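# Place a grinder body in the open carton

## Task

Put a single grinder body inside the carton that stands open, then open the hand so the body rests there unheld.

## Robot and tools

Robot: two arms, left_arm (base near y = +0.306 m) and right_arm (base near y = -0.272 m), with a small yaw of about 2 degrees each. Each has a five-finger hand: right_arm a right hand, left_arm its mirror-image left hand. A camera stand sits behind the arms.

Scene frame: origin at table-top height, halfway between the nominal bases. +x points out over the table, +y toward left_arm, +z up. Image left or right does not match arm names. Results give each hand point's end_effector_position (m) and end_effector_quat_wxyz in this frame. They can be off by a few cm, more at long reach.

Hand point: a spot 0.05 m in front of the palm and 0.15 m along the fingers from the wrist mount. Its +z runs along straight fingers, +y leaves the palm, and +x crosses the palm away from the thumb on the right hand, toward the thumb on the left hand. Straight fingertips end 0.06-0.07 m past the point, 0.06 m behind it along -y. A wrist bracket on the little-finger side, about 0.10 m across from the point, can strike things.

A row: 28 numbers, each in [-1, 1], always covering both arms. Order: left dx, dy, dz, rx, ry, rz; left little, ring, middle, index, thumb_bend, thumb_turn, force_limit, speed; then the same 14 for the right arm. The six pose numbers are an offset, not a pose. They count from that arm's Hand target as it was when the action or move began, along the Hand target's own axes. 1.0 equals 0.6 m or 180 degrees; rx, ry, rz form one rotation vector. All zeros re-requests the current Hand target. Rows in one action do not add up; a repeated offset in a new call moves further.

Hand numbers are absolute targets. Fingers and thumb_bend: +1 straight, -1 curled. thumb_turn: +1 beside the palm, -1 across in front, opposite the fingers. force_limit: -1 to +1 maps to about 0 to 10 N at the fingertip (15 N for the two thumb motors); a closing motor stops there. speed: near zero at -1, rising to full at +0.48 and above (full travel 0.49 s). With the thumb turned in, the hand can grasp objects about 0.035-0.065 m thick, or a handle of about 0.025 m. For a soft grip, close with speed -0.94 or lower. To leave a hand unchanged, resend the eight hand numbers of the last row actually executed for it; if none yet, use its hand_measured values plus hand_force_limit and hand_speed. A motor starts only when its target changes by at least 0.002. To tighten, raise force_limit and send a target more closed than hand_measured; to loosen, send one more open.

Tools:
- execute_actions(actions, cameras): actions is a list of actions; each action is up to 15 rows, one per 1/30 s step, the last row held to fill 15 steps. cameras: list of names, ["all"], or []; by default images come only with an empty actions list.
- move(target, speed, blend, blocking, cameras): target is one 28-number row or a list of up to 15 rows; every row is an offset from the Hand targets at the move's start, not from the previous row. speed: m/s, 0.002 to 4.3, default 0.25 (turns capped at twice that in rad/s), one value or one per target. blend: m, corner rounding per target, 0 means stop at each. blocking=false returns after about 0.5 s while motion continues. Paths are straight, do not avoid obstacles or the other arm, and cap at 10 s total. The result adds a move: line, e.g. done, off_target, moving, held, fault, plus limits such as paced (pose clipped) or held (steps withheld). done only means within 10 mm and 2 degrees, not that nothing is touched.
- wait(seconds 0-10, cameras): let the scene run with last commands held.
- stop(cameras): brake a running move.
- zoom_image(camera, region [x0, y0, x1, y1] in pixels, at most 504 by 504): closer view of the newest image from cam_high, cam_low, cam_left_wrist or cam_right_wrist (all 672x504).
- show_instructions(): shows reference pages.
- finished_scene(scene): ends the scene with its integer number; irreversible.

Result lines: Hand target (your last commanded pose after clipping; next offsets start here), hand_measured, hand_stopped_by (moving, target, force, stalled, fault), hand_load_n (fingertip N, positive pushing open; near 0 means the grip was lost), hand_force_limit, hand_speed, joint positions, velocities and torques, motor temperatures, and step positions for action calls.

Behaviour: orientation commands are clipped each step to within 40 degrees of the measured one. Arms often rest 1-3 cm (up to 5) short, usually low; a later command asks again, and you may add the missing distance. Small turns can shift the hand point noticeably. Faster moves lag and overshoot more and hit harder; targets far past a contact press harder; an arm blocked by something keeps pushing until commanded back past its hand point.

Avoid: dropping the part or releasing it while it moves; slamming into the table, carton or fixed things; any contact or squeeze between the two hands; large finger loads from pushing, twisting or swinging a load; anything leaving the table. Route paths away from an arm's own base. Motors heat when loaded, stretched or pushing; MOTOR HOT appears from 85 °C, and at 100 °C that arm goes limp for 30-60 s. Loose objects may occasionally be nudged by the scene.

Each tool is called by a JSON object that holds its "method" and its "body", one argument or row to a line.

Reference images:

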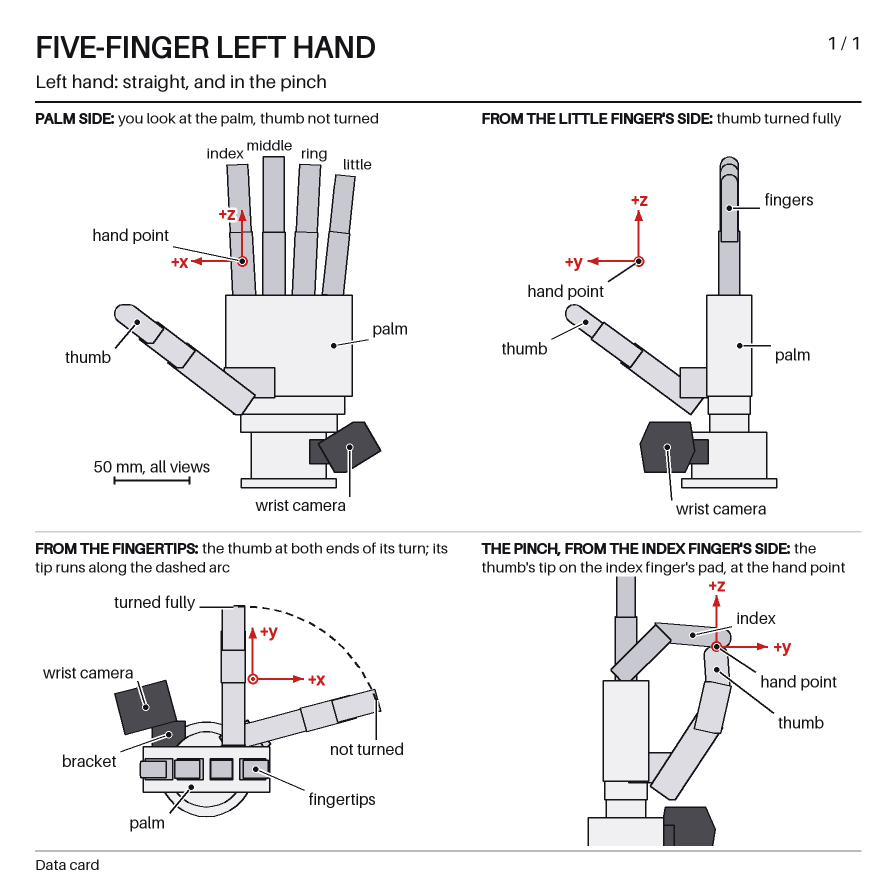

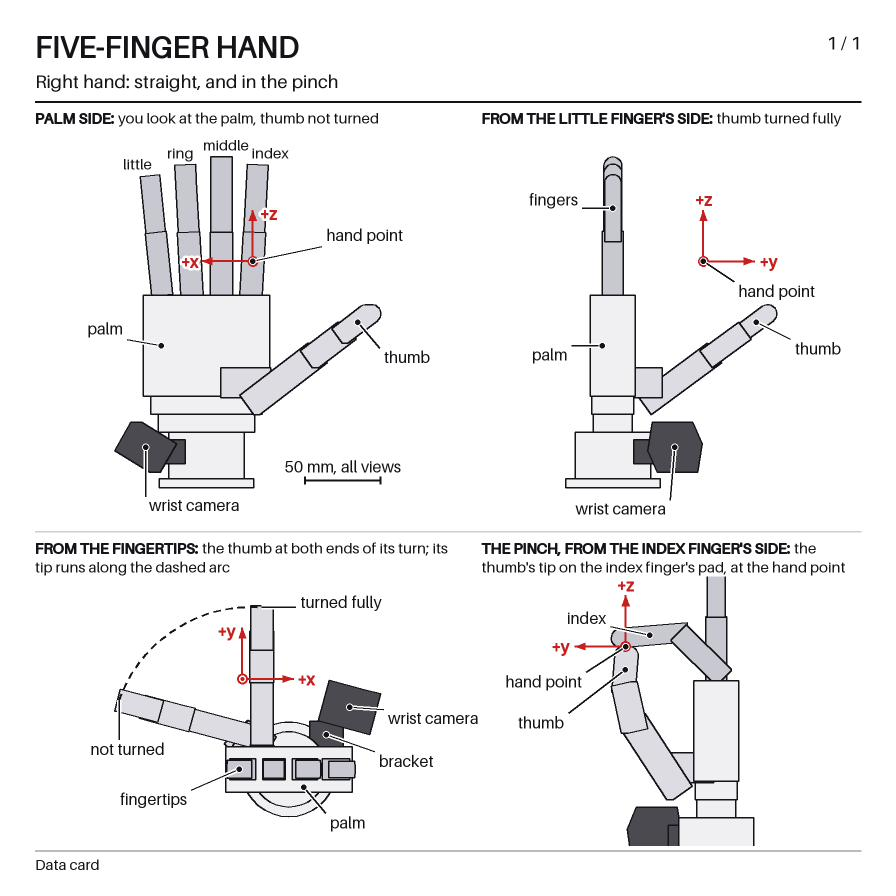

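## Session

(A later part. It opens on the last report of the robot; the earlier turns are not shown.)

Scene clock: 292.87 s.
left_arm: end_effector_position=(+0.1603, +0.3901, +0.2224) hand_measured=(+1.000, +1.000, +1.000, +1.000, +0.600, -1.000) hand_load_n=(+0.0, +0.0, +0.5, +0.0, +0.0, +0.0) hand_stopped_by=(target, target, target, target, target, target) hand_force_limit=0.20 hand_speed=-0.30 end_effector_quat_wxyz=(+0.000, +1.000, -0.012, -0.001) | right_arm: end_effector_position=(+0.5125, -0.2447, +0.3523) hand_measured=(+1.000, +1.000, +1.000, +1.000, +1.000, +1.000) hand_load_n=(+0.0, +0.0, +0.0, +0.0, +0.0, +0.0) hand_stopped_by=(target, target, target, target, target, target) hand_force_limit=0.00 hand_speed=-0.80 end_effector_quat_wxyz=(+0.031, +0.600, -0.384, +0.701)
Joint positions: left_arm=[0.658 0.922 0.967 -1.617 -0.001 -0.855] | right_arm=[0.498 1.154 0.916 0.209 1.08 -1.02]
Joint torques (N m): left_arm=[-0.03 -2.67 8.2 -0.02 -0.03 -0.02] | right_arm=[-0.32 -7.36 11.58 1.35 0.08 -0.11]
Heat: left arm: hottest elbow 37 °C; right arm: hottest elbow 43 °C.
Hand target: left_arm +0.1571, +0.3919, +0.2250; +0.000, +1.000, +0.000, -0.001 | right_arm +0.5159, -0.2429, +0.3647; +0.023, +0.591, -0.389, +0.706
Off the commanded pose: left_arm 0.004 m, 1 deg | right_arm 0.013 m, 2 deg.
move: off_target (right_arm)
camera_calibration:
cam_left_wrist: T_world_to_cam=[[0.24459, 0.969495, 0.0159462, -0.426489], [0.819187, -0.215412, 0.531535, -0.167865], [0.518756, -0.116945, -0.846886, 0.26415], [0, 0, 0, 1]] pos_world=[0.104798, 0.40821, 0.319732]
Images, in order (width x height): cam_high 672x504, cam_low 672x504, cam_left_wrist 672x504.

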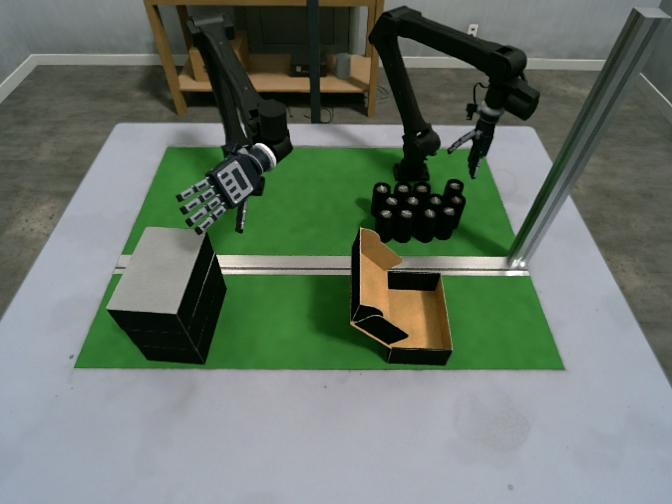

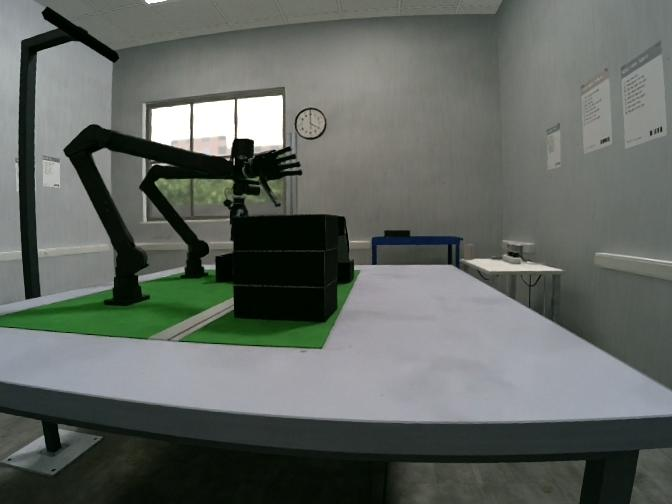

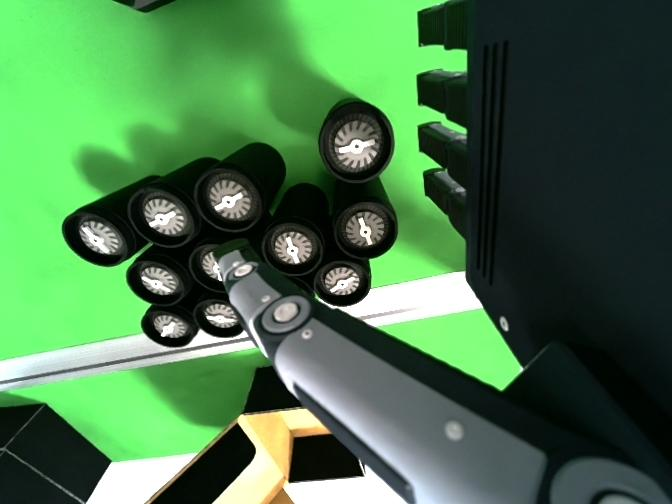

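{"method": "move", "body": {
  "target": [0.0038,-0.0148,0.178,0,0,0,1,1,1,1,0.6,-1,0.2,-0.3,0,0,0,0,0,0,1,1,1,1,1,1,0,-0.8],
  "speed": 0.12,
  "cameras": ["cam_left_wrist"]
}}

Scene clock: 298.07 s.
left_arm: end_effector_position=(+0.1581, +0.3948, +0.1186) hand_measured=(+1.000, +1.000, +1.000, +1.000, +0.600, -1.000) hand_load_n=(+0.0, +0.0, +0.0, +0.0, +0.0, +0.0) hand_stopped_by=(target, target, target, target, target, target) hand_force_limit=0.20 hand_speed=-0.30 end_effector_quat_wxyz=(+0.002, +1.000, -0.004, -0.003) | right_arm: end_effector_position=(+0.5125, -0.2447, +0.3523) hand_measured=(+1.000, +1.000, +1.000, +1.000, +1.000, +1.000) hand_load_n=(+0.0, +0.0, +0.0, +0.0, +0.0, +0.0) hand_stopped_by=(target, target, target, target, target, target) hand_force_limit=0.00 hand_speed=-0.80 end_effector_quat_wxyz=(+0.031, +0.600, -0.384, +0.701)
Joint positions: left_arm=[0.681 0.96 0.714 -1.333 -0.001 -0.848] | right_arm=[0.498 1.154 0.916 0.209 1.08 -1.02]
Joint torques (N m): left_arm=[-0.03 -1.61 8.05 0.91 -0.04 0.12] | right_arm=[-0.21 -7.41 11.56 1.33 0.08 -0.11]
Heat: left arm: hottest elbow 37 °C; right arm: hottest elbow 43 °C.
Hand target: left_arm +0.1592, +0.4008, +0.1182; +0.000, +1.000, +0.000, -0.001 | right_arm +0.5159, -0.2429, +0.3647; +0.023, +0.591, -0.389, +0.706
Off the commanded pose: left_arm 0.006 m, 1 deg | right_arm 0.013 m, 2 deg.
move: off_target (right_arm)
camera_calibration:
cam_left_wrist: T_world_to_cam=[[0.228717, 0.973439, 0.0102846, -0.4272], [0.825394, -0.199513, 0.528127, -0.116682], [0.516151, -0.112303, -0.849103, 0.176778], [0, 0, 0, 1]] pos_world=[0.102773, 0.412426, 0.216119]
Images, in order (width x height): cam_left_wrist 672x504.

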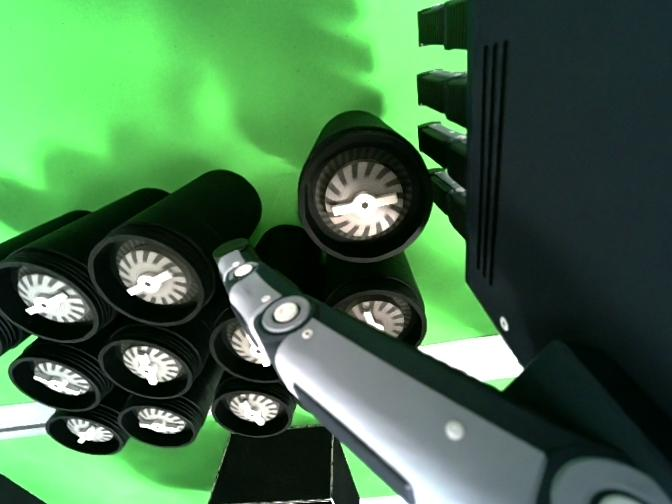

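{"method": "move", "body": {
  "target": [0.0083,-0.0033,0.0467,0,0,0,1,1,1,1,0.6,-1,0.2,-0.3,0,0,0,0,0,0,1,1,1,1,1,1,0,-0.8],
  "speed": 0.05,
  "cameras": ["cam_left_wrist","cam_high"]
}}

Scene clock: 303.67 s.
left_arm: end_effector_position=(+0.1622, +0.3984, +0.0909) hand_measured=(+1.000, +1.000, +1.000, +1.000, +0.600, -1.000) hand_load_n=(+0.0, +0.0, +0.0, +0.0, -0.5, +0.0) hand_stopped_by=(target, target, target, target, target, target) hand_force_limit=0.20 hand_speed=-0.30 end_effector_quat_wxyz=(+0.002, +1.000, -0.004, -0.003) | right_arm: end_effector_position=(+0.5125, -0.2447, +0.3523) hand_measured=(+1.000, +1.000, +1.000, +1.000, +1.000, +1.000) hand_load_n=(+0.0, +0.0, +0.0, +0.0, +0.0, +0.0) hand_stopped_by=(target, target, target, target, target, target) hand_force_limit=0.00 hand_speed=-0.80 end_effector_quat_wxyz=(+0.031, +0.600, -0.384, +0.701)
Joint positions: left_arm=[0.681 1.004 0.664 -1.237 -0.001 -0.848] | right_arm=[0.498 1.154 0.916 0.209 1.08 -1.02]
Joint torques (N m): left_arm=[-0.56 -1.79 7.72 0.91 -0.03 0.06] | right_arm=[-0.15 -7.41 11.58 1.31 0.08 -0.12]
Heat: left arm: hottest elbow 37 °C; right arm: hottest elbow 43 °C.
Hand target: left_arm +0.1641, +0.4028, +0.0900; +0.000, +1.000, +0.000, -0.001 | right_arm +0.5159, -0.2429, +0.3647; +0.023, +0.591, -0.389, +0.706
Off the commanded pose: left_arm 0.005 m, 1 deg | right_arm 0.013 m, 2 deg.
move: off_target (right_arm)
camera_calibration:
cam_left_wrist: T_world_to_cam=[[0.229051, 0.973349, 0.0112476, -0.431441], [0.824852, -0.200216, 0.528708, -0.1045], [0.51687, -0.111824, -0.848729, 0.151189], [0, 0, 0, 1]] pos_world=[0.106874, 0.415927, 0.188422]
Images, in order (width x height): cam_high 672x504, cam_left_wrist 672x504.

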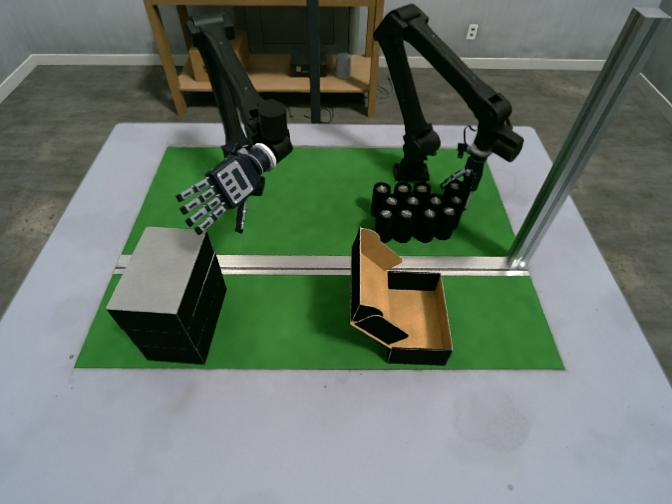

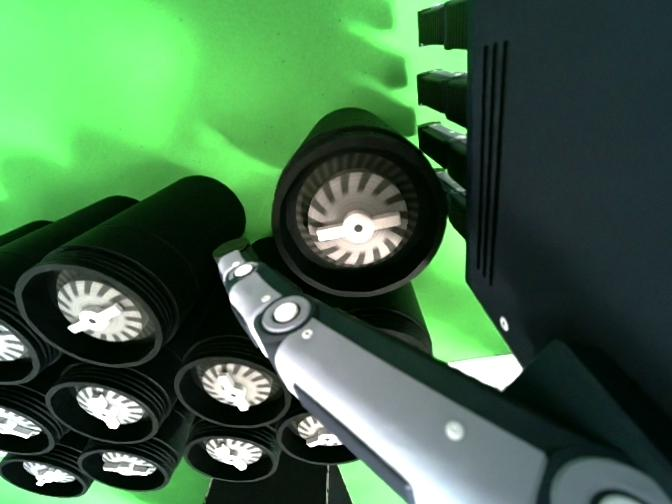

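{"method": "move", "body": {
  "target": [0,0.0175,0,0,0,0,1,1,1,1,0.6,-1,0.2,-0.3,0,0,0,0,0,0,1,1,1,1,1,1,0,-0.8],
  "speed": 0.05
}}

Scene clock: 307.33 s.
left_arm: end_effector_position=(+0.1607, +0.3946, +0.0876) hand_measured=(+1.000, +1.000, +1.000, +1.000, +0.600, -1.000) hand_load_n=(+0.0, +0.0, +0.0, +0.0, +0.0, +0.0) hand_stopped_by=(target, target, target, target, target, target) hand_force_limit=0.20 hand_speed=-0.30 end_effector_quat_wxyz=(+0.004, +1.000, +0.005, -0.006) | right_arm: end_effector_position=(+0.5125, -0.2447, +0.3523) hand_measured=(+1.000, +1.000, +1.000, +1.000, +1.000, +1.000) hand_load_n=(+0.0, +0.0, +0.0, +0.0, +0.0, +0.0) hand_stopped_by=(target, target, target, target, target, target) hand_force_limit=0.00 hand_speed=-0.80 end_effector_quat_wxyz=(+0.031, +0.600, -0.384, +0.701)
Joint positions: left_arm=[0.674 0.999 0.652 -1.237 -0.001 -0.872] | right_arm=[0.498 1.154 0.916 0.209 1.08 -1.02]
Joint torques (N m): left_arm=[-2.43 -3.14 7.66 0.5 -0.01 -0.02] | right_arm=[-0.09 -7.47 11.55 1.31 0.09 -0.12]
Heat: left arm: hottest elbow 37 °C; right arm: hottest elbow 43 °C.
Hand target: left_arm +0.1642, +0.3924, +0.0902; +0.000, +1.000, +0.000, +0.000 | right_arm +0.5159, -0.2429, +0.3647; +0.023, +0.591, -0.389, +0.706
Off the commanded pose: left_arm 0.005 m, 1 deg | right_arm 0.013 m, 2 deg.
move: off_target (right_arm)

{"method": "move", "body": {
  "target": [0,0,0,0,0,0,1,1,1,1,0.0,-1,0.0,-0.6,0,0,0,0,0,0,1,1,1,1,1,1,0,-0.8],
  "speed": 0.05,
  "cameras": ["cam_left_wrist"]
}}

Scene clock: 309.50 s.
left_arm: end_effector_position=(+0.1612, +0.3938, +0.0879) hand_measured=(+1.000, +1.000, +1.000, +1.000, +0.326, -1.000) hand_load_n=(+0.0, +0.0, +0.0, +0.0, +10.0, +2.5) hand_stopped_by=(target, target, target, target, force, target) hand_force_limit=0.00 hand_speed=-0.60 end_effector_quat_wxyz=(+0.005, +1.000, +0.004, -0.005) | right_arm: end_effector_position=(+0.5125, -0.2447, +0.3523) hand_measured=(+1.000, +1.000, +1.000, +1.000, +1.000, +1.000) hand_load_n=(+0.0, +0.0, +0.0, -0.5, +0.0, +0.0) hand_stopped_by=(target, target, target, target, target, target) hand_force_limit=0.00 hand_speed=-0.80 end_effector_quat_wxyz=(+0.031, +0.600, -0.384, +0.701)
Joint positions: left_arm=[0.671 0.999 0.652 -1.237 0.001 -0.873] | right_arm=[0.498 1.154 0.916 0.209 1.08 -1.02]
Joint torques (N m): left_arm=[-2.32 -3.02 7.65 0.49 -0.1 -0.02] | right_arm=[-0.21 -7.47 11.56 1.35 0.08 -0.12]
Heat: left arm: hottest elbow 37 °C; right arm: hottest elbow 43 °C.
Hand target: left_arm +0.1642, +0.3923, +0.0901; +0.000, +1.000, +0.000, -0.001 | right_arm +0.5159, -0.2429, +0.3647; +0.023, +0.591, -0.389, +0.706
Off the commanded pose: left_arm 0.004 m, 1 deg | right_arm 0.013 m, 2 deg.
move: off_target (right_arm)
camera_calibration:
cam_left_wrist: T_world_to_cam=[[0.213837, 0.976858, 0.00480687, -0.425076], [0.830006, -0.184281, 0.526432, -0.109851], [0.515135, -0.108581, -0.850203, 0.147773], [0, 0, 0, 1]] pos_world=[0.10595, 0.41104, 0.185509]
Images, in order (width x height): cam_left_wrist 672x504.

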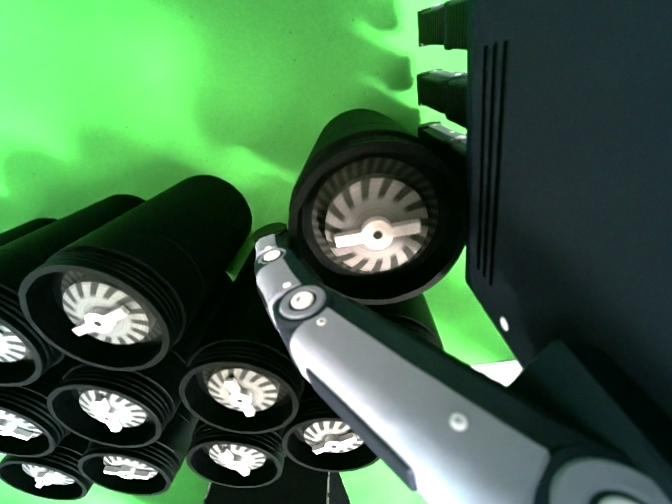

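{"method": "move", "body": {
  "target": [0,0,-0.225,0,0,0,1,1,1,1,0.0,-1,0.0,-0.6,0,0,0,0,0,0,1,1,1,1,1,1,0,-0.8],
  "speed": 0.08,
  "cameras": ["cam_left_wrist","cam_high"]
}}

Scene clock: 351.13 s.
left_arm: end_effector_position=(+0.1540, +0.3879, +0.2041) hand_measured=(+1.000, +1.000, +1.000, +1.000, +0.322, -1.000) hand_load_n=(+0.0, +0.0, +0.0, +0.0, +0.0, +0.0) hand_stopped_by=(target, target, target, target, force, target) hand_force_limit=0.00 hand_speed=-0.60 end_effector_quat_wxyz=(+0.016, +1.000, +0.005, -0.019) | right_arm: end_effector_position=(+0.5125, -0.2447, +0.3523) hand_measured=(+1.000, +1.000, +1.000, +1.000, +1.000, +1.000) hand_load_n=(+0.0, +0.0, -0.5, +0.0, +0.0, +0.0) hand_stopped_by=(target, target, target, target, target, target) hand_force_limit=0.00 hand_speed=-0.80 end_effector_quat_wxyz=(+0.031, +0.600, -0.384, +0.701)
Joint positions: left_arm=[0.671 0.934 0.923 -1.61 -0.001 -0.876] | right_arm=[0.498 1.154 0.916 0.209 1.08 -1.02]
Joint torques (N m): left_arm=[-2.26 -2.61 12.04 -0.05 -0.01 -0.01] | right_arm=[-0.21 -7.41 11.55 1.31 0.08 -0.12]
Heat: left arm: hottest elbow 38 °C; right arm: hottest elbow 43 °C.
Hand target: left_arm +0.1643, +0.3923, +0.2251; +0.000, +1.000, +0.000, -0.001 | right_arm +0.5159, -0.2429, +0.3647; +0.023, +0.591, -0.389, +0.706
Off the commanded pose: left_arm 0.024 m, 3 deg | right_arm 0.013 m, 2 deg.
move: off_target (left_arm, right_arm)
camera_calibration:
cam_left_wrist: T_world_to_cam=[[0.21096, 0.977223, -0.0230572, -0.412278], [0.84529, -0.170531, 0.506364, -0.169734], [0.490899, -0.126313, -0.862011, 0.262648], [0, 0, 0, 1]] pos_world=[0.101515, 0.407119, 0.302847]
Images, in order (width x height): cam_high 672x504, cam_left_wrist 672x504.

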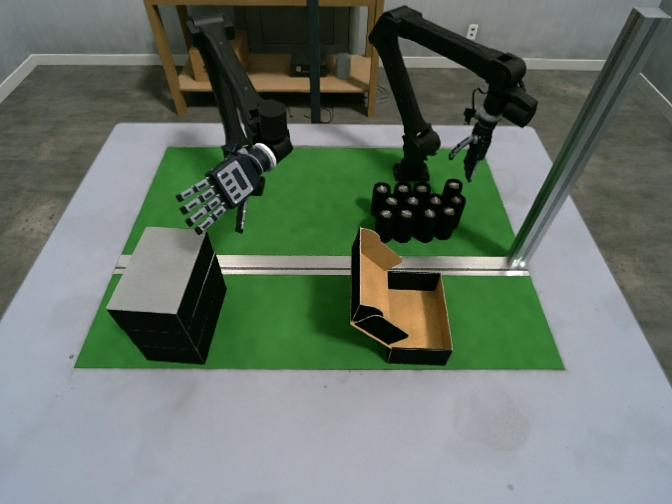

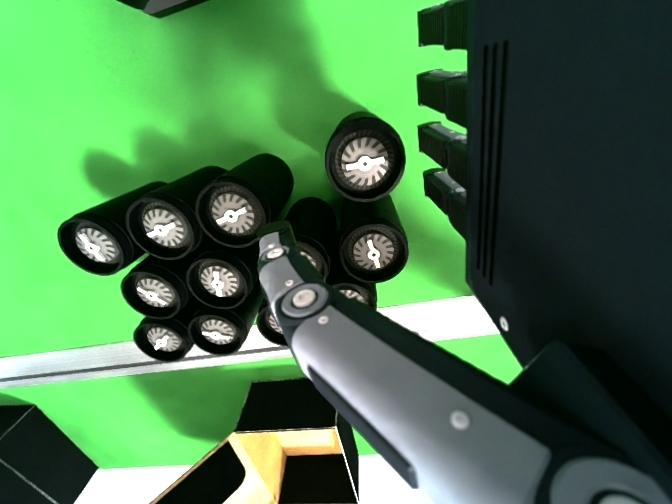

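{"method": "move", "body": {
  "target": [0.1795,0.1672,-0.075,0.2303,0.2303,0.4606,1,1,0.6,0.6,0.8,-1,0.0,-0.3,0,0,0,0,0,0,1,1,1,1,1,1,0,-0.8],
  "speed": 0.2,
  "cameras": ["cam_left_wrist","cam_high"]
}}

Scene clock: 396.77 s.
left_arm: end_effector_position=(+0.2688, +0.2963, +0.2625) hand_measured=(+1.000, +1.000, +0.600, +0.600, +0.800, -1.000) hand_load_n=(+0.0, +0.0, +0.0, +0.0, -0.5, +0.0) hand_stopped_by=(target, target, target, target, target, target) hand_force_limit=0.00 hand_speed=-0.30 end_effector_quat_wxyz=(-0.307, +0.646, -0.629, +0.305) | right_arm: end_effector_position=(+0.5125, -0.2447, +0.3523) hand_measured=(+1.000, +1.000, +1.000, +1.000, +1.000, +1.000) hand_load_n=(+0.0, +0.0, +0.0, +0.0, +0.0, +0.0) hand_stopped_by=(target, target, target, target, target, target) hand_force_limit=0.00 hand_speed=-0.80 end_effector_quat_wxyz=(+0.031, +0.600, -0.384, +0.701)
Joint positions: left_arm=[0.07 0.664 0.821 -0.835 0.068 0.045] | right_arm=[0.498 1.154 0.916 0.209 1.08 -1.02]
Joint torques (N m): left_arm=[-2.26 -0.97 9.55 2.76 0.1 0.14] | right_arm=[-0.21 -7.36 11.56 1.35 0.08 -0.12]
Motor temperatures (°C): left_arm=[30 33 39 28 30 28] | right_arm=[31 34 44 34 28 30]
Heat: left arm: hottest elbow 39 °C; right arm: hottest elbow 44 °C.
Hand target: left_arm +0.2722, +0.2920, +0.2699; -0.316, +0.633, -0.633, +0.316 | right_arm +0.5159, -0.2429, +0.3647; +0.023, +0.591, -0.389, +0.706
Off the commanded pose: left_arm 0.009 m, 2 deg | right_arm 0.013 m, 2 deg.
move: off_target (right_arm)
camera_calibration:
cam_left_wrist: T_world_to_cam=[[0.602243, -0.201411, 0.772487, -0.310433], [-0.519181, -0.833879, 0.187344, 0.335097], [0.606428, -0.513887, -0.606766, 0.261853], [0, 0, 0, 1]] pos_world=[0.202137, 0.351469, 0.335911]
Images, in order (width x height): cam_high 672x504, cam_left_wrist 672x504.

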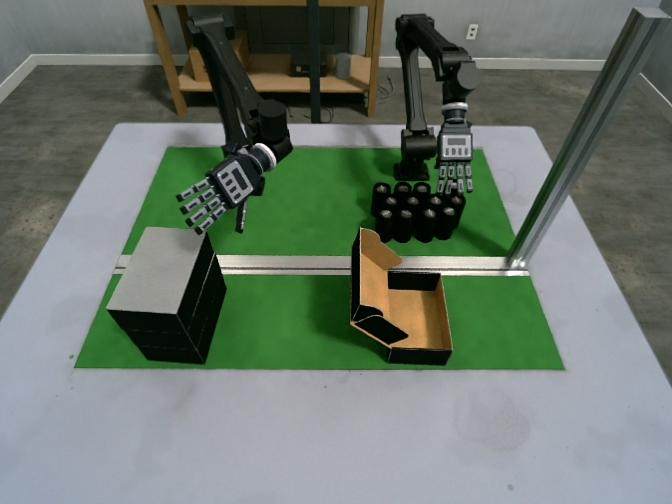

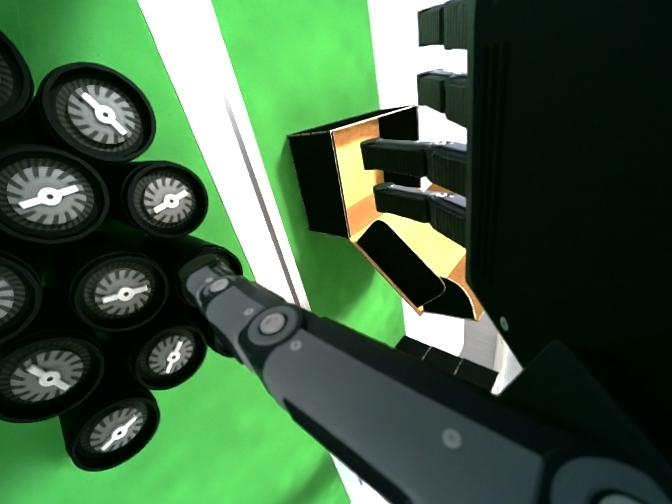

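{"method": "move", "body": {
  "target": [0.0133,0.1505,0.1187,0,0,0,1,1,0.6,0.6,0.8,-1,0.0,-0.3,0,0,0,0,0,0,1,1,1,1,1,1,0,-0.8],
  "speed": 0.1,
  "cameras": ["cam_left_wrist"]
}}

Scene clock: 406.00 s.
left_arm: end_effector_position=(+0.2690, +0.2893, +0.1509) hand_measured=(+1.000, +1.000, +0.600, +0.600, +0.800, -1.000) hand_load_n=(+0.0, +0.0, +0.0, +0.0, +0.0, +0.0) hand_stopped_by=(target, target, target, target, target, target) hand_force_limit=0.00 hand_speed=-0.30 end_effector_quat_wxyz=(-0.313, +0.638, -0.633, +0.307) | right_arm: end_effector_position=(+0.5125, -0.2447, +0.3523) hand_measured=(+1.000, +1.000, +1.000, +1.000, +1.000, +1.000) hand_load_n=(+0.0, +0.0, +0.0, +0.0, +0.0, +0.0) hand_stopped_by=(target, target, target, target, target, target) hand_force_limit=0.00 hand_speed=-0.80 end_effector_quat_wxyz=(+0.031, +0.600, -0.384, +0.701)
Joint positions: left_arm=[0.032 0.648 0.518 -0.532 0.04 0.037] | right_arm=[0.498 1.154 0.916 0.209 1.08 -1.02]
Joint torques (N m): left_arm=[-2.43 0.44 9.66 2.76 -0.14 -0.01] | right_arm=[-0.26 -7.41 11.55 1.33 0.08 -0.12]
Heat: left arm: hottest elbow 39 °C; right arm: hottest elbow 44 °C.
Hand target: left_arm +0.2748, +0.2841, +0.1550; -0.316, +0.633, -0.633, +0.316 | right_arm +0.5159, -0.2429, +0.3647; +0.023, +0.591, -0.389, +0.706
Off the commanded pose: left_arm 0.009 m, 1 deg | right_arm 0.013 m, 2 deg.
move: off_target (right_arm)
camera_calibration:
cam_left_wrist: T_world_to_cam=[[0.58932, -0.217723, 0.77801, -0.218447], [-0.531354, -0.829866, 0.170251, 0.354948], [0.608576, -0.513731, -0.604744, 0.189492], [0, 0, 0, 1]] pos_world=[0.202018, 0.344346, 0.224118]
Images, in order (width x height): cam_left_wrist 672x504.

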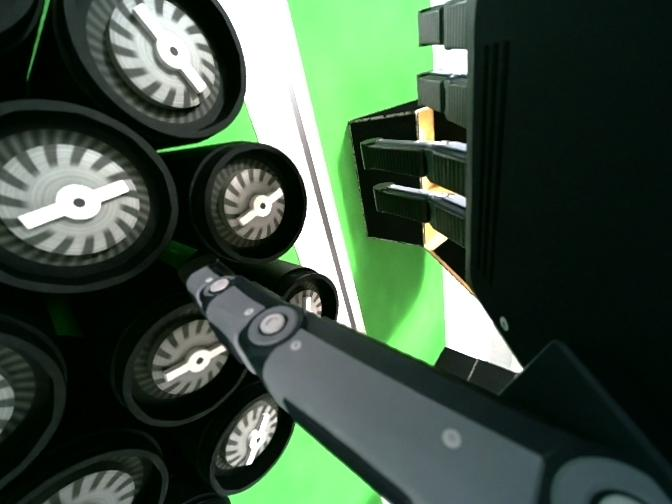

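{"method": "move", "body": {
  "target": [0.0027,0.046,0.0527,0,0,0,1,1,0.6,0.6,0.8,-1,0.0,-0.3,0,0,0,0,0,0,1,1,1,1,1,1,0,-0.8],
  "speed": 0.06,
  "cameras": ["cam_left_wrist"]
}}

Scene clock: 413.00 s.
left_arm: end_effector_position=(+0.2779, +0.2879, +0.1104) hand_measured=(+1.000, +1.000, +0.600, +0.600, +0.800, -1.000) hand_load_n=(+0.0, -0.5, +0.0, +0.0, +0.0, +0.0) hand_stopped_by=(target, target, target, target, target, target) hand_force_limit=0.00 hand_speed=-0.30 end_effector_quat_wxyz=(-0.314, +0.638, -0.632, +0.308) | right_arm: end_effector_position=(+0.5125, -0.2447, +0.3523) hand_measured=(+1.000, +1.000, +1.000, +1.000, +1.000, +1.000) hand_load_n=(+0.0, +0.0, +0.0, +0.0, +0.0, +0.0) hand_stopped_by=(target, target, target, target, target, target) hand_force_limit=0.00 hand_speed=-0.80 end_effector_quat_wxyz=(+0.031, +0.600, -0.384, +0.701)
Joint positions: left_arm=[0.023 0.72 0.432 -0.373 0.033 0.031] | right_arm=[0.498 1.154 0.916 0.209 1.08 -1.02]
Joint torques (N m): left_arm=[-2.49 0.03 9.36 2.82 -0.15 -0.02] | right_arm=[-0.15 -7.47 11.58 1.35 0.08 -0.12]
Heat: left arm: hottest elbow 40 °C; right arm: hottest elbow 44 °C.
Hand target: left_arm +0.2835, +0.2825, +0.1140; -0.316, +0.633, -0.632, +0.316 | right_arm +0.5159, -0.2429, +0.3647; +0.023, +0.591, -0.389, +0.706
Off the commanded pose: left_arm 0.009 m, 1 deg | right_arm 0.013 m, 2 deg.
move: off_target (right_arm)
camera_calibration:
cam_left_wrist: T_world_to_cam=[[0.58834, -0.217495, 0.778814, -0.192371], [-0.531383, -0.829972, 0.169641, 0.365528], [0.609498, -0.513655, -0.603879, 0.158487], [0, 0, 0, 1]] pos_world=[0.210818, 0.342946, 0.18352]
Images, in order (width x height): cam_left_wrist 672x504.

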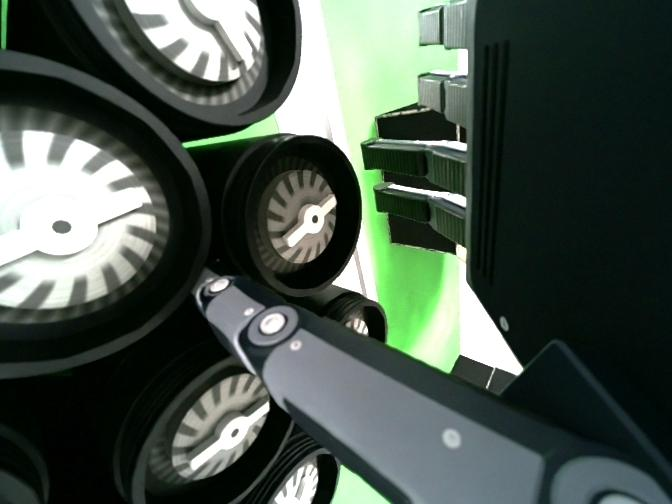

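{"method": "move", "body": {
  "target": [
    [0,0.0133,0.01,0,0,0,1,1,0.6,0.6,0.8,-1,0.2,-0.3,0,0,0,0,0,0,1,1,1,1,1,1,0,-0.8],
    [0,0.0133,0.01,0,0,0,1,1,-0.3,-0.3,0.8,-1,0.2,-0.6,0,0,0,0,0,0,1,1,1,1,1,1,0,-0.8]
  ],
  "speed": 0.05,
  "cameras": ["cam_left_wrist"]
}}

Scene clock: 427.90 s.
left_arm: end_effector_position=(+0.2787, +0.2877, +0.1010) hand_measured=(+1.000, +1.000, +0.092, -0.020, +0.804, -1.000) hand_load_n=(+0.0, +0.0, +5.0, +9.5, +11.5, -1.5) hand_stopped_by=(target, target, force, force, target, target) hand_force_limit=0.20 hand_speed=-0.60 end_effector_quat_wxyz=(-0.314, +0.638, -0.632, +0.308) | right_arm: end_effector_position=(+0.5125, -0.2447, +0.3523) hand_measured=(+1.000, +1.000, +1.000, +1.000, +1.000, +1.000) hand_load_n=(+0.0, +0.0, +0.0, +0.0, +0.0, +0.0) hand_stopped_by=(target, target, target, target, target, target) hand_force_limit=0.00 hand_speed=-0.80 end_effector_quat_wxyz=(+0.031, +0.600, -0.384, +0.701)
Joint positions: left_arm=[0.022 0.735 0.41 -0.334 0.032 0.03] | right_arm=[0.498 1.154 0.916 0.209 1.08 -1.02]
Joint torques (N m): left_arm=[-2.32 -0.03 9.2 2.66 -0.12 -0.01] | right_arm=[-0.09 -7.41 11.56 1.32 0.09 -0.12]
Heat: left arm: hottest elbow 40 °C; right arm: hottest elbow 44 °C.
Hand target: left_arm +0.2834, +0.2824, +0.1038; -0.316, +0.633, -0.633, +0.316 | right_arm +0.5159, -0.2429, +0.3647; +0.023, +0.591, -0.389, +0.706
Off the commanded pose: left_arm 0.008 m, 1 deg | right_arm 0.013 m, 2 deg.
move: off_target (right_arm)
camera_calibration:
cam_left_wrist: T_world_to_cam=[[0.586564, -0.217346, 0.780195, -0.185268], [-0.531759, -0.829948, 0.168579, 0.367618], [0.610881, -0.513757, -0.602393, 0.151647], [0, 0, 0, 1]] pos_world=[0.211517, 0.342747, 0.173924]
Images, in order (width x height): cam_left_wrist 672x504.

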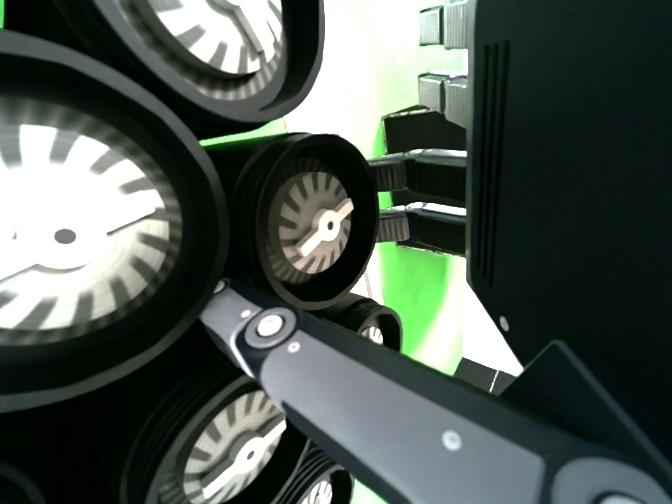

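{"method": "move", "body": {
  "target": [
    [0,-0.0817,-0.03,0,0,0,1,1,-0.3,-0.3,0.8,-1,0.2,-0.6,0,0,0,0,0,0,1,1,1,1,1,1,0,-0.8],
    [0,-0.1883,-0.11,0,0,0,1,1,-0.3,-0.3,0.8,-1,0.2,-0.6,0,0,0,0,0,0,1,1,1,1,1,1,0,-0.8]
  ],
  "speed": 0.08,
  "blend": [0.01, 0],
  "cameras": ["cam_left_wrist","cam_high"]
}}

Scene clock: 433.67 s.
left_arm: end_effector_position=(+0.2777, +0.2867, +0.1805) hand_measured=(+1.000, +1.000, +0.092, -0.020, +0.804, -1.000) hand_load_n=(+0.0, +0.0, +4.5, +9.0, +11.5, -1.0) hand_stopped_by=(target, target, force, force, target, target) hand_force_limit=0.20 hand_speed=-0.60 end_effector_quat_wxyz=(-0.284, +0.651, -0.645, +0.282) | right_arm: end_effector_position=(+0.5125, -0.2447, +0.3523) hand_measured=(+1.000, +1.000, +1.000, +1.000, +1.000, +1.000) hand_load_n=(+0.0, +0.0, +0.0, +0.0, +0.0, +0.0) hand_stopped_by=(target, target, target, target, target, target) hand_force_limit=0.00 hand_speed=-0.80 end_effector_quat_wxyz=(+0.031, +0.600, -0.384, +0.701)
Joint positions: left_arm=[0.019 0.734 0.661 -0.676 0.032 0.028] | right_arm=[0.498 1.154 0.916 0.209 1.08 -1.02]
Joint torques (N m): left_arm=[-2.26 -2.55 15.88 1.74 -0.11 -0.01] | right_arm=[-0.21 -7.41 11.56 1.32 0.08 -0.12]
Heat: left arm: hottest elbow 41 °C; right arm: hottest elbow 44 °C.
Hand target: left_arm +0.2986, +0.2824, +0.2338; -0.316, +0.633, -0.633, +0.316 | right_arm +0.5159, -0.2429, +0.3647; +0.023, +0.591, -0.389, +0.706
Off the commanded pose: left_arm 0.057 m, 6 deg | right_arm 0.013 m, 2 deg.
move: off_target (left_arm, right_arm)
camera_calibration:
cam_left_wrist: T_world_to_cam=[[0.652946, -0.213818, 0.726597, -0.256701], [-0.515627, -0.828181, 0.219649, 0.338613], [0.554789, -0.518072, -0.651007, 0.225259], [0, 0, 0, 1]] pos_world=[0.217238, 0.342246, 0.258787]
Images, in order (width x height): cam_high 672x504, cam_left_wrist 672x504.

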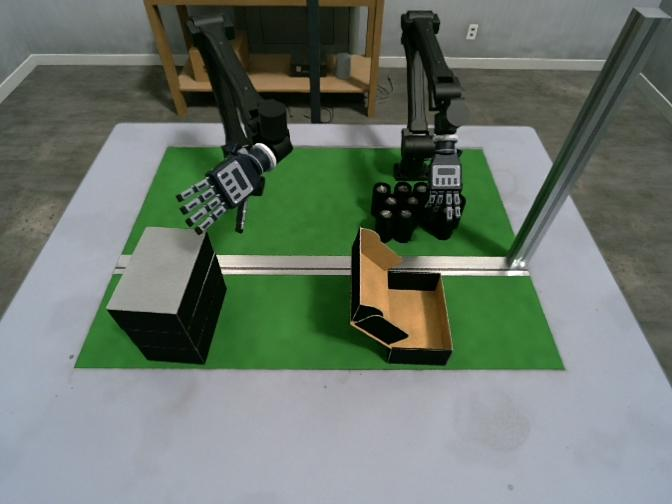

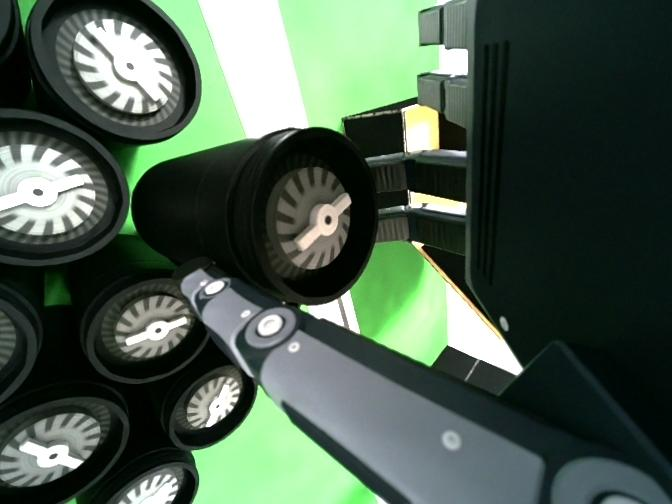

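{"method": "move", "body": {
  "target": [-0.005,-0.09,-0.005,0,0,0,1,1,-0.3,-0.3,0.8,-1,0.2,-0.6,0,0,0,0,0,0,1,1,1,1,1,1,0,-0.8],
  "speed": 0.1,
  "cameras": ["cam_left_wrist","cam_high"]
}}

Scene clock: 438.53 s.
left_arm: end_effector_position=(+0.3085, +0.2882, +0.2287) hand_measured=(+1.000, +1.000, +0.092, -0.020, +0.804, -1.000) hand_load_n=(+0.0, +0.0, +4.5, +9.5, +11.5, -1.5) hand_stopped_by=(target, target, force, force, target, target) hand_force_limit=0.20 hand_speed=-0.60 end_effector_quat_wxyz=(-0.288, +0.649, -0.643, +0.286) | right_arm: end_effector_position=(+0.5125, -0.2447, +0.3523) hand_measured=(+1.000, +1.000, +1.000, +1.000, +1.000, +1.000) hand_load_n=(+0.0, +0.0, +0.0, +0.0, +0.0, +0.0) hand_stopped_by=(target, target, target, target, target, target) hand_force_limit=0.00 hand_speed=-0.80 end_effector_quat_wxyz=(+0.031, +0.600, -0.384, +0.701)
Joint positions: left_arm=[0.019 0.82 0.819 -0.735 0.032 0.028] | right_arm=[0.498 1.154 0.916 0.209 1.08 -1.02]
Joint torques (N m): left_arm=[-1.79 -2.49 16.06 1.74 0.09 0.04] | right_arm=[-0.09 -7.41 11.55 1.33 0.08 -0.12]
Heat: left arm: hottest elbow 42 °C; right arm: hottest elbow 44 °C.
Hand target: left_arm +0.3286, +0.2855, +0.2788; -0.316, +0.633, -0.633, +0.316 | right_arm +0.5159, -0.2429, +0.3647; +0.023, +0.591, -0.389, +0.706
Off the commanded pose: left_arm 0.054 m, 5 deg | right_arm 0.013 m, 2 deg.
move: off_target (left_arm, right_arm)
camera_calibration:
cam_left_wrist: T_world_to_cam=[[0.644231, -0.214315, 0.73419, -0.310408], [-0.518456, -0.828099, 0.213202, 0.347562], [0.56229, -0.517996, -0.6446, 0.236594], [0, 0, 0, 1]] pos_world=[0.247135, 0.343845, 0.306306]
Images, in order (width x height): cam_high 672x504, cam_left_wrist 672x504.

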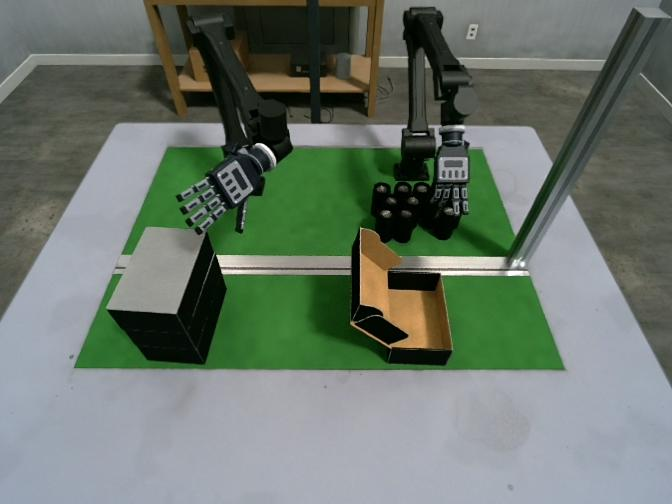

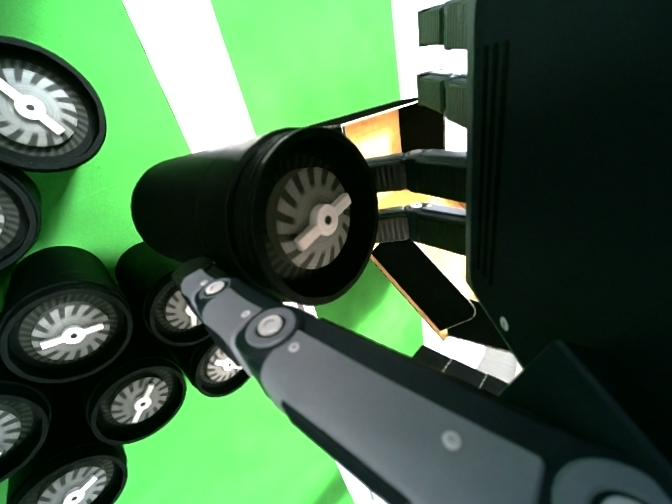

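{"method": "move", "body": {
  "target": [
    [-0.1575,-0.0793,0.1308,0,0,0,1,1,-0.3,-0.3,0.8,-1,0.2,-0.6,0,0,0,0,0,0,1,1,1,1,1,1,0,-0.8],
    [-0.3408,-0.1927,0.3375,0,0,0,1,1,-0.3,-0.3,0.8,-1,0.2,-0.6,0,0,0,0,0,0,1,1,1,1,1,1,0,-0.8]
  ],
  "speed": 0.15,
  "blend": [0.03, 0],
  "cameras": ["cam_left_wrist","cam_high"]
}}

Scene clock: 445.47 s.
left_arm: end_effector_position=(+0.5318, +0.4704, +0.1969) hand_measured=(+1.000, +1.000, +0.092, -0.020, +0.804, -1.000) hand_load_n=(+0.0, +0.0, +5.0, +9.5, +11.5, -1.5) hand_stopped_by=(target, target, force, force, target, target) hand_force_limit=0.20 hand_speed=-0.60 end_effector_quat_wxyz=(-0.266, +0.654, -0.643, +0.296) | right_arm: end_effector_position=(+0.5125, -0.2447, +0.3523) hand_measured=(+1.000, +1.000, +1.000, +1.000, +1.000, +1.000) hand_load_n=(+0.0, +0.0, +0.0, +0.0, +0.0, +0.0) hand_stopped_by=(target, target, target, target, target, target) hand_force_limit=0.00 hand_speed=-0.80 end_effector_quat_wxyz=(+0.031, +0.600, -0.384, +0.701)
Joint positions: left_arm=[0.372 1.582 1.364 -0.586 0.323 0.257] | right_arm=[0.498 1.154 0.916 0.209 1.08 -1.02]
Joint torques (N m): left_arm=[-0.32 -14.1 15.47 2.63 0.41 0.1] | right_arm=[-0.21 -7.47 11.56 1.36 0.08 -0.12]
Motor temperatures (°C): left_arm=[30 33 44 28 30 28] | right_arm=[31 34 44 34 28 30]
Heat: left arm: hottest elbow 44 °C; right arm: hottest elbow 44 °C.
Hand target: left_arm +0.5599, +0.4901, +0.2497; -0.316, +0.633, -0.632, +0.316 | right_arm +0.5159, -0.2429, +0.3647; +0.023, +0.591, -0.389, +0.706
Off the commanded pose: left_arm 0.063 m, 7 deg | right_arm 0.013 m, 2 deg.
move: off_target (left_arm, right_arm)
camera_calibration:
cam_left_wrist: T_world_to_cam=[[0.654829, -0.189769, 0.731564, -0.40856], [-0.524499, -0.811028, 0.259101, 0.607049], [0.54415, -0.553372, -0.630619, 0.208418], [0, 0, 0, 1]] pos_world=[0.472523, 0.530135, 0.273033]
Images, in order (width x height): cam_high 672x504, cam_left_wrist 672x504.

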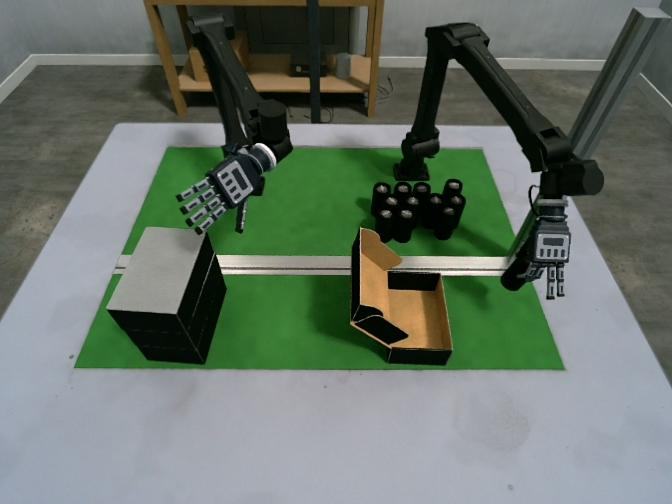

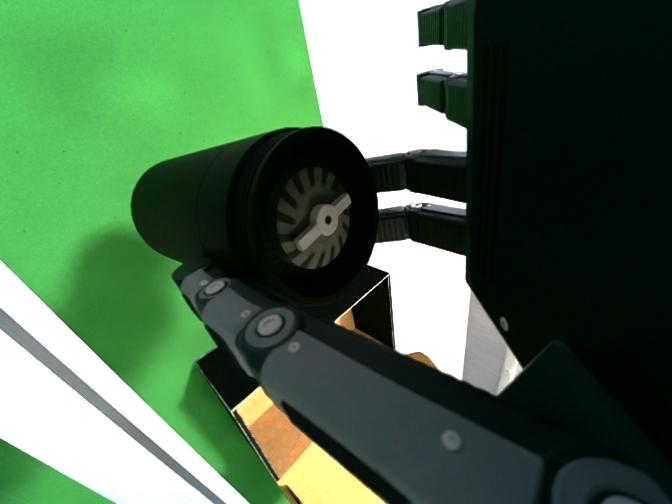

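{"method": "zoom_image", "body": {
  "camera": "cam_high",
  "region": [460, 150, 620, 320]
}}

Scaled by 2.965 from the camera's 672x504 image, which has a finer 960x720 frame.

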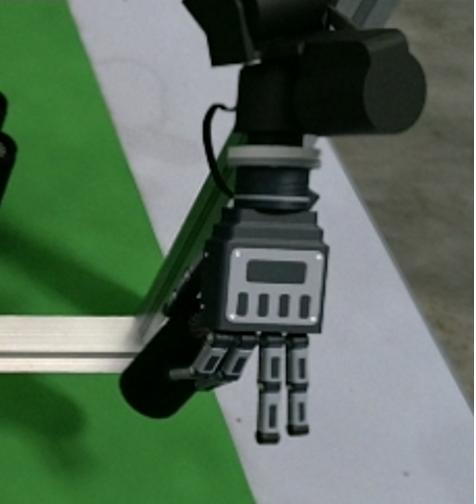

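{"method": "move", "body": {
  "target": [-0.0083,-0.004,0.1303,0.011,-0.025,0.0333,1,1,-0.3,-0.3,0.8,-1,0.2,-0.6,0,0,0,0,0,0,1,1,1,1,1,1,0,-0.8],
  "speed": 0.1,
  "cameras": ["cam_left_wrist","cam_high","cam_low"]
}}

Scene clock: 459.03 s.
left_arm: end_effector_position=(+0.5849, +0.4889, +0.1484) hand_measured=(+1.000, +1.000, +0.092, -0.020, +0.804, -1.000) hand_load_n=(-0.5, +0.0, +4.5, +9.5, +11.5, -1.0) hand_stopped_by=(target, target, force, force, target, target) hand_force_limit=0.20 hand_speed=-0.60 end_effector_quat_wxyz=(-0.315, +0.636, -0.654, +0.261) | right_arm: end_effector_position=(+0.5125, -0.2447, +0.3523) hand_measured=(+1.000, +1.000, +1.000, +1.000, +1.000, +1.000) hand_load_n=(+0.0, +0.0, +0.0, +0.0, +0.0, +0.0) hand_stopped_by=(target, target, target, target, target, target) hand_force_limit=0.00 hand_speed=-0.80 end_effector_quat_wxyz=(+0.031, +0.600, -0.384, +0.701)
Joint positions: left_arm=[0.33 1.719 1.399 -0.427 0.211 0.299] | right_arm=[0.498 1.154 0.916 0.209 1.08 -1.02]
Joint torques (N m): left_arm=[-2.08 -16.03 15.28 3.12 0.04 0.13] | right_arm=[-0.26 -7.41 11.59 1.32 0.09 -0.12]
Heat: left arm: hottest elbow 47 °C; right arm: hottest elbow 44 °C.
Hand target: left_arm +0.6239, +0.4951, +0.2047; -0.368, +0.605, -0.646, +0.285 | right_arm +0.5159, -0.2429, +0.3647; +0.023, +0.591, -0.389, +0.706
Off the commanded pose: left_arm 0.069 m, 7 deg | right_arm 0.013 m, 2 deg.
move: off_target (left_arm, right_arm)
camera_calibration:
cam_left_wrist: T_world_to_cam=[[0.639778, -0.274594, 0.717832, -0.352024], [-0.521349, -0.841305, 0.142833, 0.692677], [0.564694, -0.465622, -0.681408, 0.111763], [0, 0, 0, 1]] pos_world=[0.523232, 0.538129, 0.229913]
Images, in order (width x height): cam_high 672x504, cam_low 672x504, cam_left_wrist 672x504.

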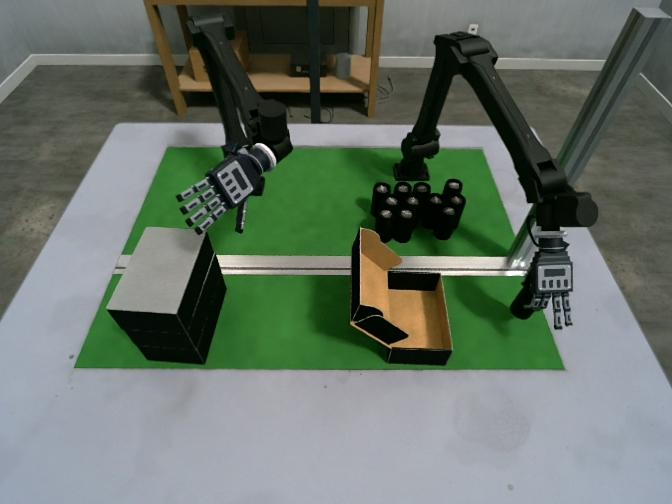

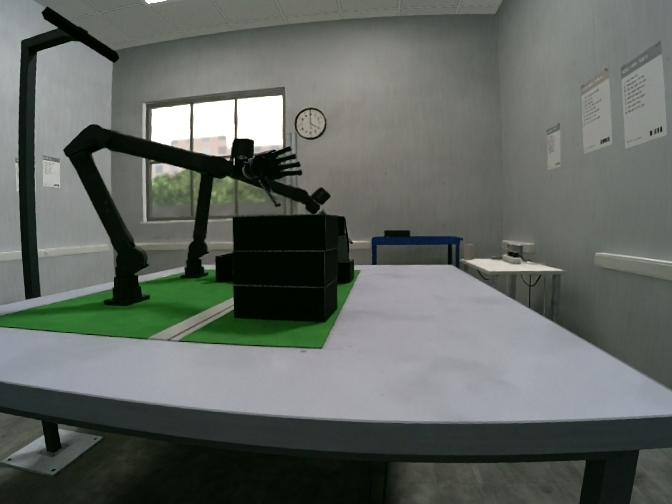

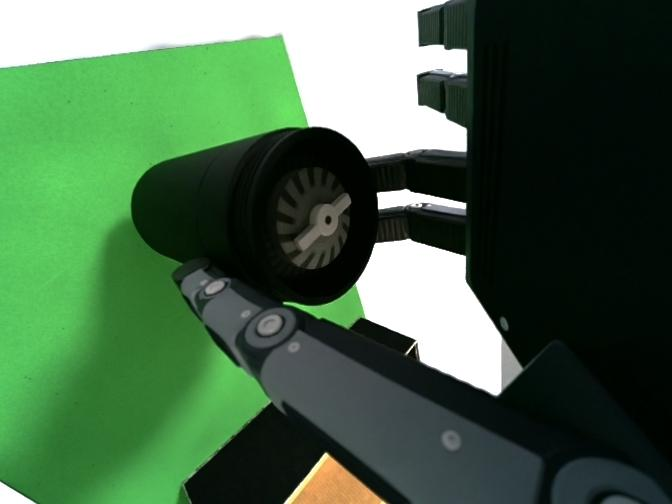

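{"method": "move", "body": {
  "target": [0.0065,0.0407,0.0283,0,0,0,1,1,-0.3,-0.3,0.8,-1,0.2,-0.6,0,0,0,0,0,0,1,1,1,1,1,1,0,-0.8],
  "speed": 0.08,
  "cameras": ["cam_left_wrist"]
}}

Scene clock: 466.10 s.
left_arm: end_effector_position=(+0.6002, +0.4947, +0.1352) hand_measured=(+1.000, +1.000, +0.092, -0.020, +0.804, -1.000) hand_load_n=(+0.0, +0.0, +4.5, +9.0, +11.5, -1.0) hand_stopped_by=(target, target, force, force, target, target) hand_force_limit=0.20 hand_speed=-0.60 end_effector_quat_wxyz=(-0.330, +0.629, -0.651, +0.268) | right_arm: end_effector_position=(+0.5125, -0.2447, +0.3523) hand_measured=(+1.000, +1.000, +1.000, +1.000, +1.000, +1.000) hand_load_n=(+0.0, +0.0, +0.0, +0.0, +0.0, +0.0) hand_stopped_by=(target, target, target, target, target, target) hand_force_limit=0.00 hand_speed=-0.80 end_effector_quat_wxyz=(+0.031, +0.600, -0.384, +0.701)
Joint positions: left_arm=[0.33 1.756 1.399 -0.356 0.211 0.3] | right_arm=[0.498 1.154 0.916 0.209 1.08 -1.02]
Joint torques (N m): left_arm=[-2.14 -16.91 11.93 3.22 0.05 0.13] | right_arm=[-0.21 -7.41 11.56 1.33 0.08 -0.11]
Heat: left arm: hottest elbow 47 °C; right arm: hottest elbow 44 °C.
Hand target: left_arm +0.6238, +0.4951, +0.1744; -0.368, +0.605, -0.646, +0.284 | right_arm +0.5159, -0.2429, +0.3647; +0.023, +0.591, -0.389, +0.706
Off the commanded pose: left_arm 0.046 m, 6 deg | right_arm 0.013 m, 2 deg.
move: off_target (left_arm, right_arm)
camera_calibration:
cam_left_wrist: T_world_to_cam=[[0.616739, -0.283719, 0.734259, -0.334582], [-0.525652, -0.842771, 0.115872, 0.714406], [0.585938, -0.457428, -0.668907, 0.0784236], [0, 0, 0, 1]] pos_world=[0.535927, 0.543027, 0.215348]
Images, in order (width x height): cam_left_wrist 672x504.

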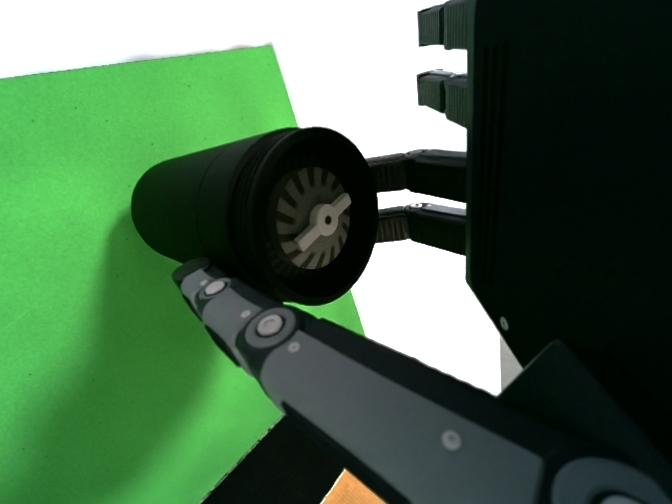

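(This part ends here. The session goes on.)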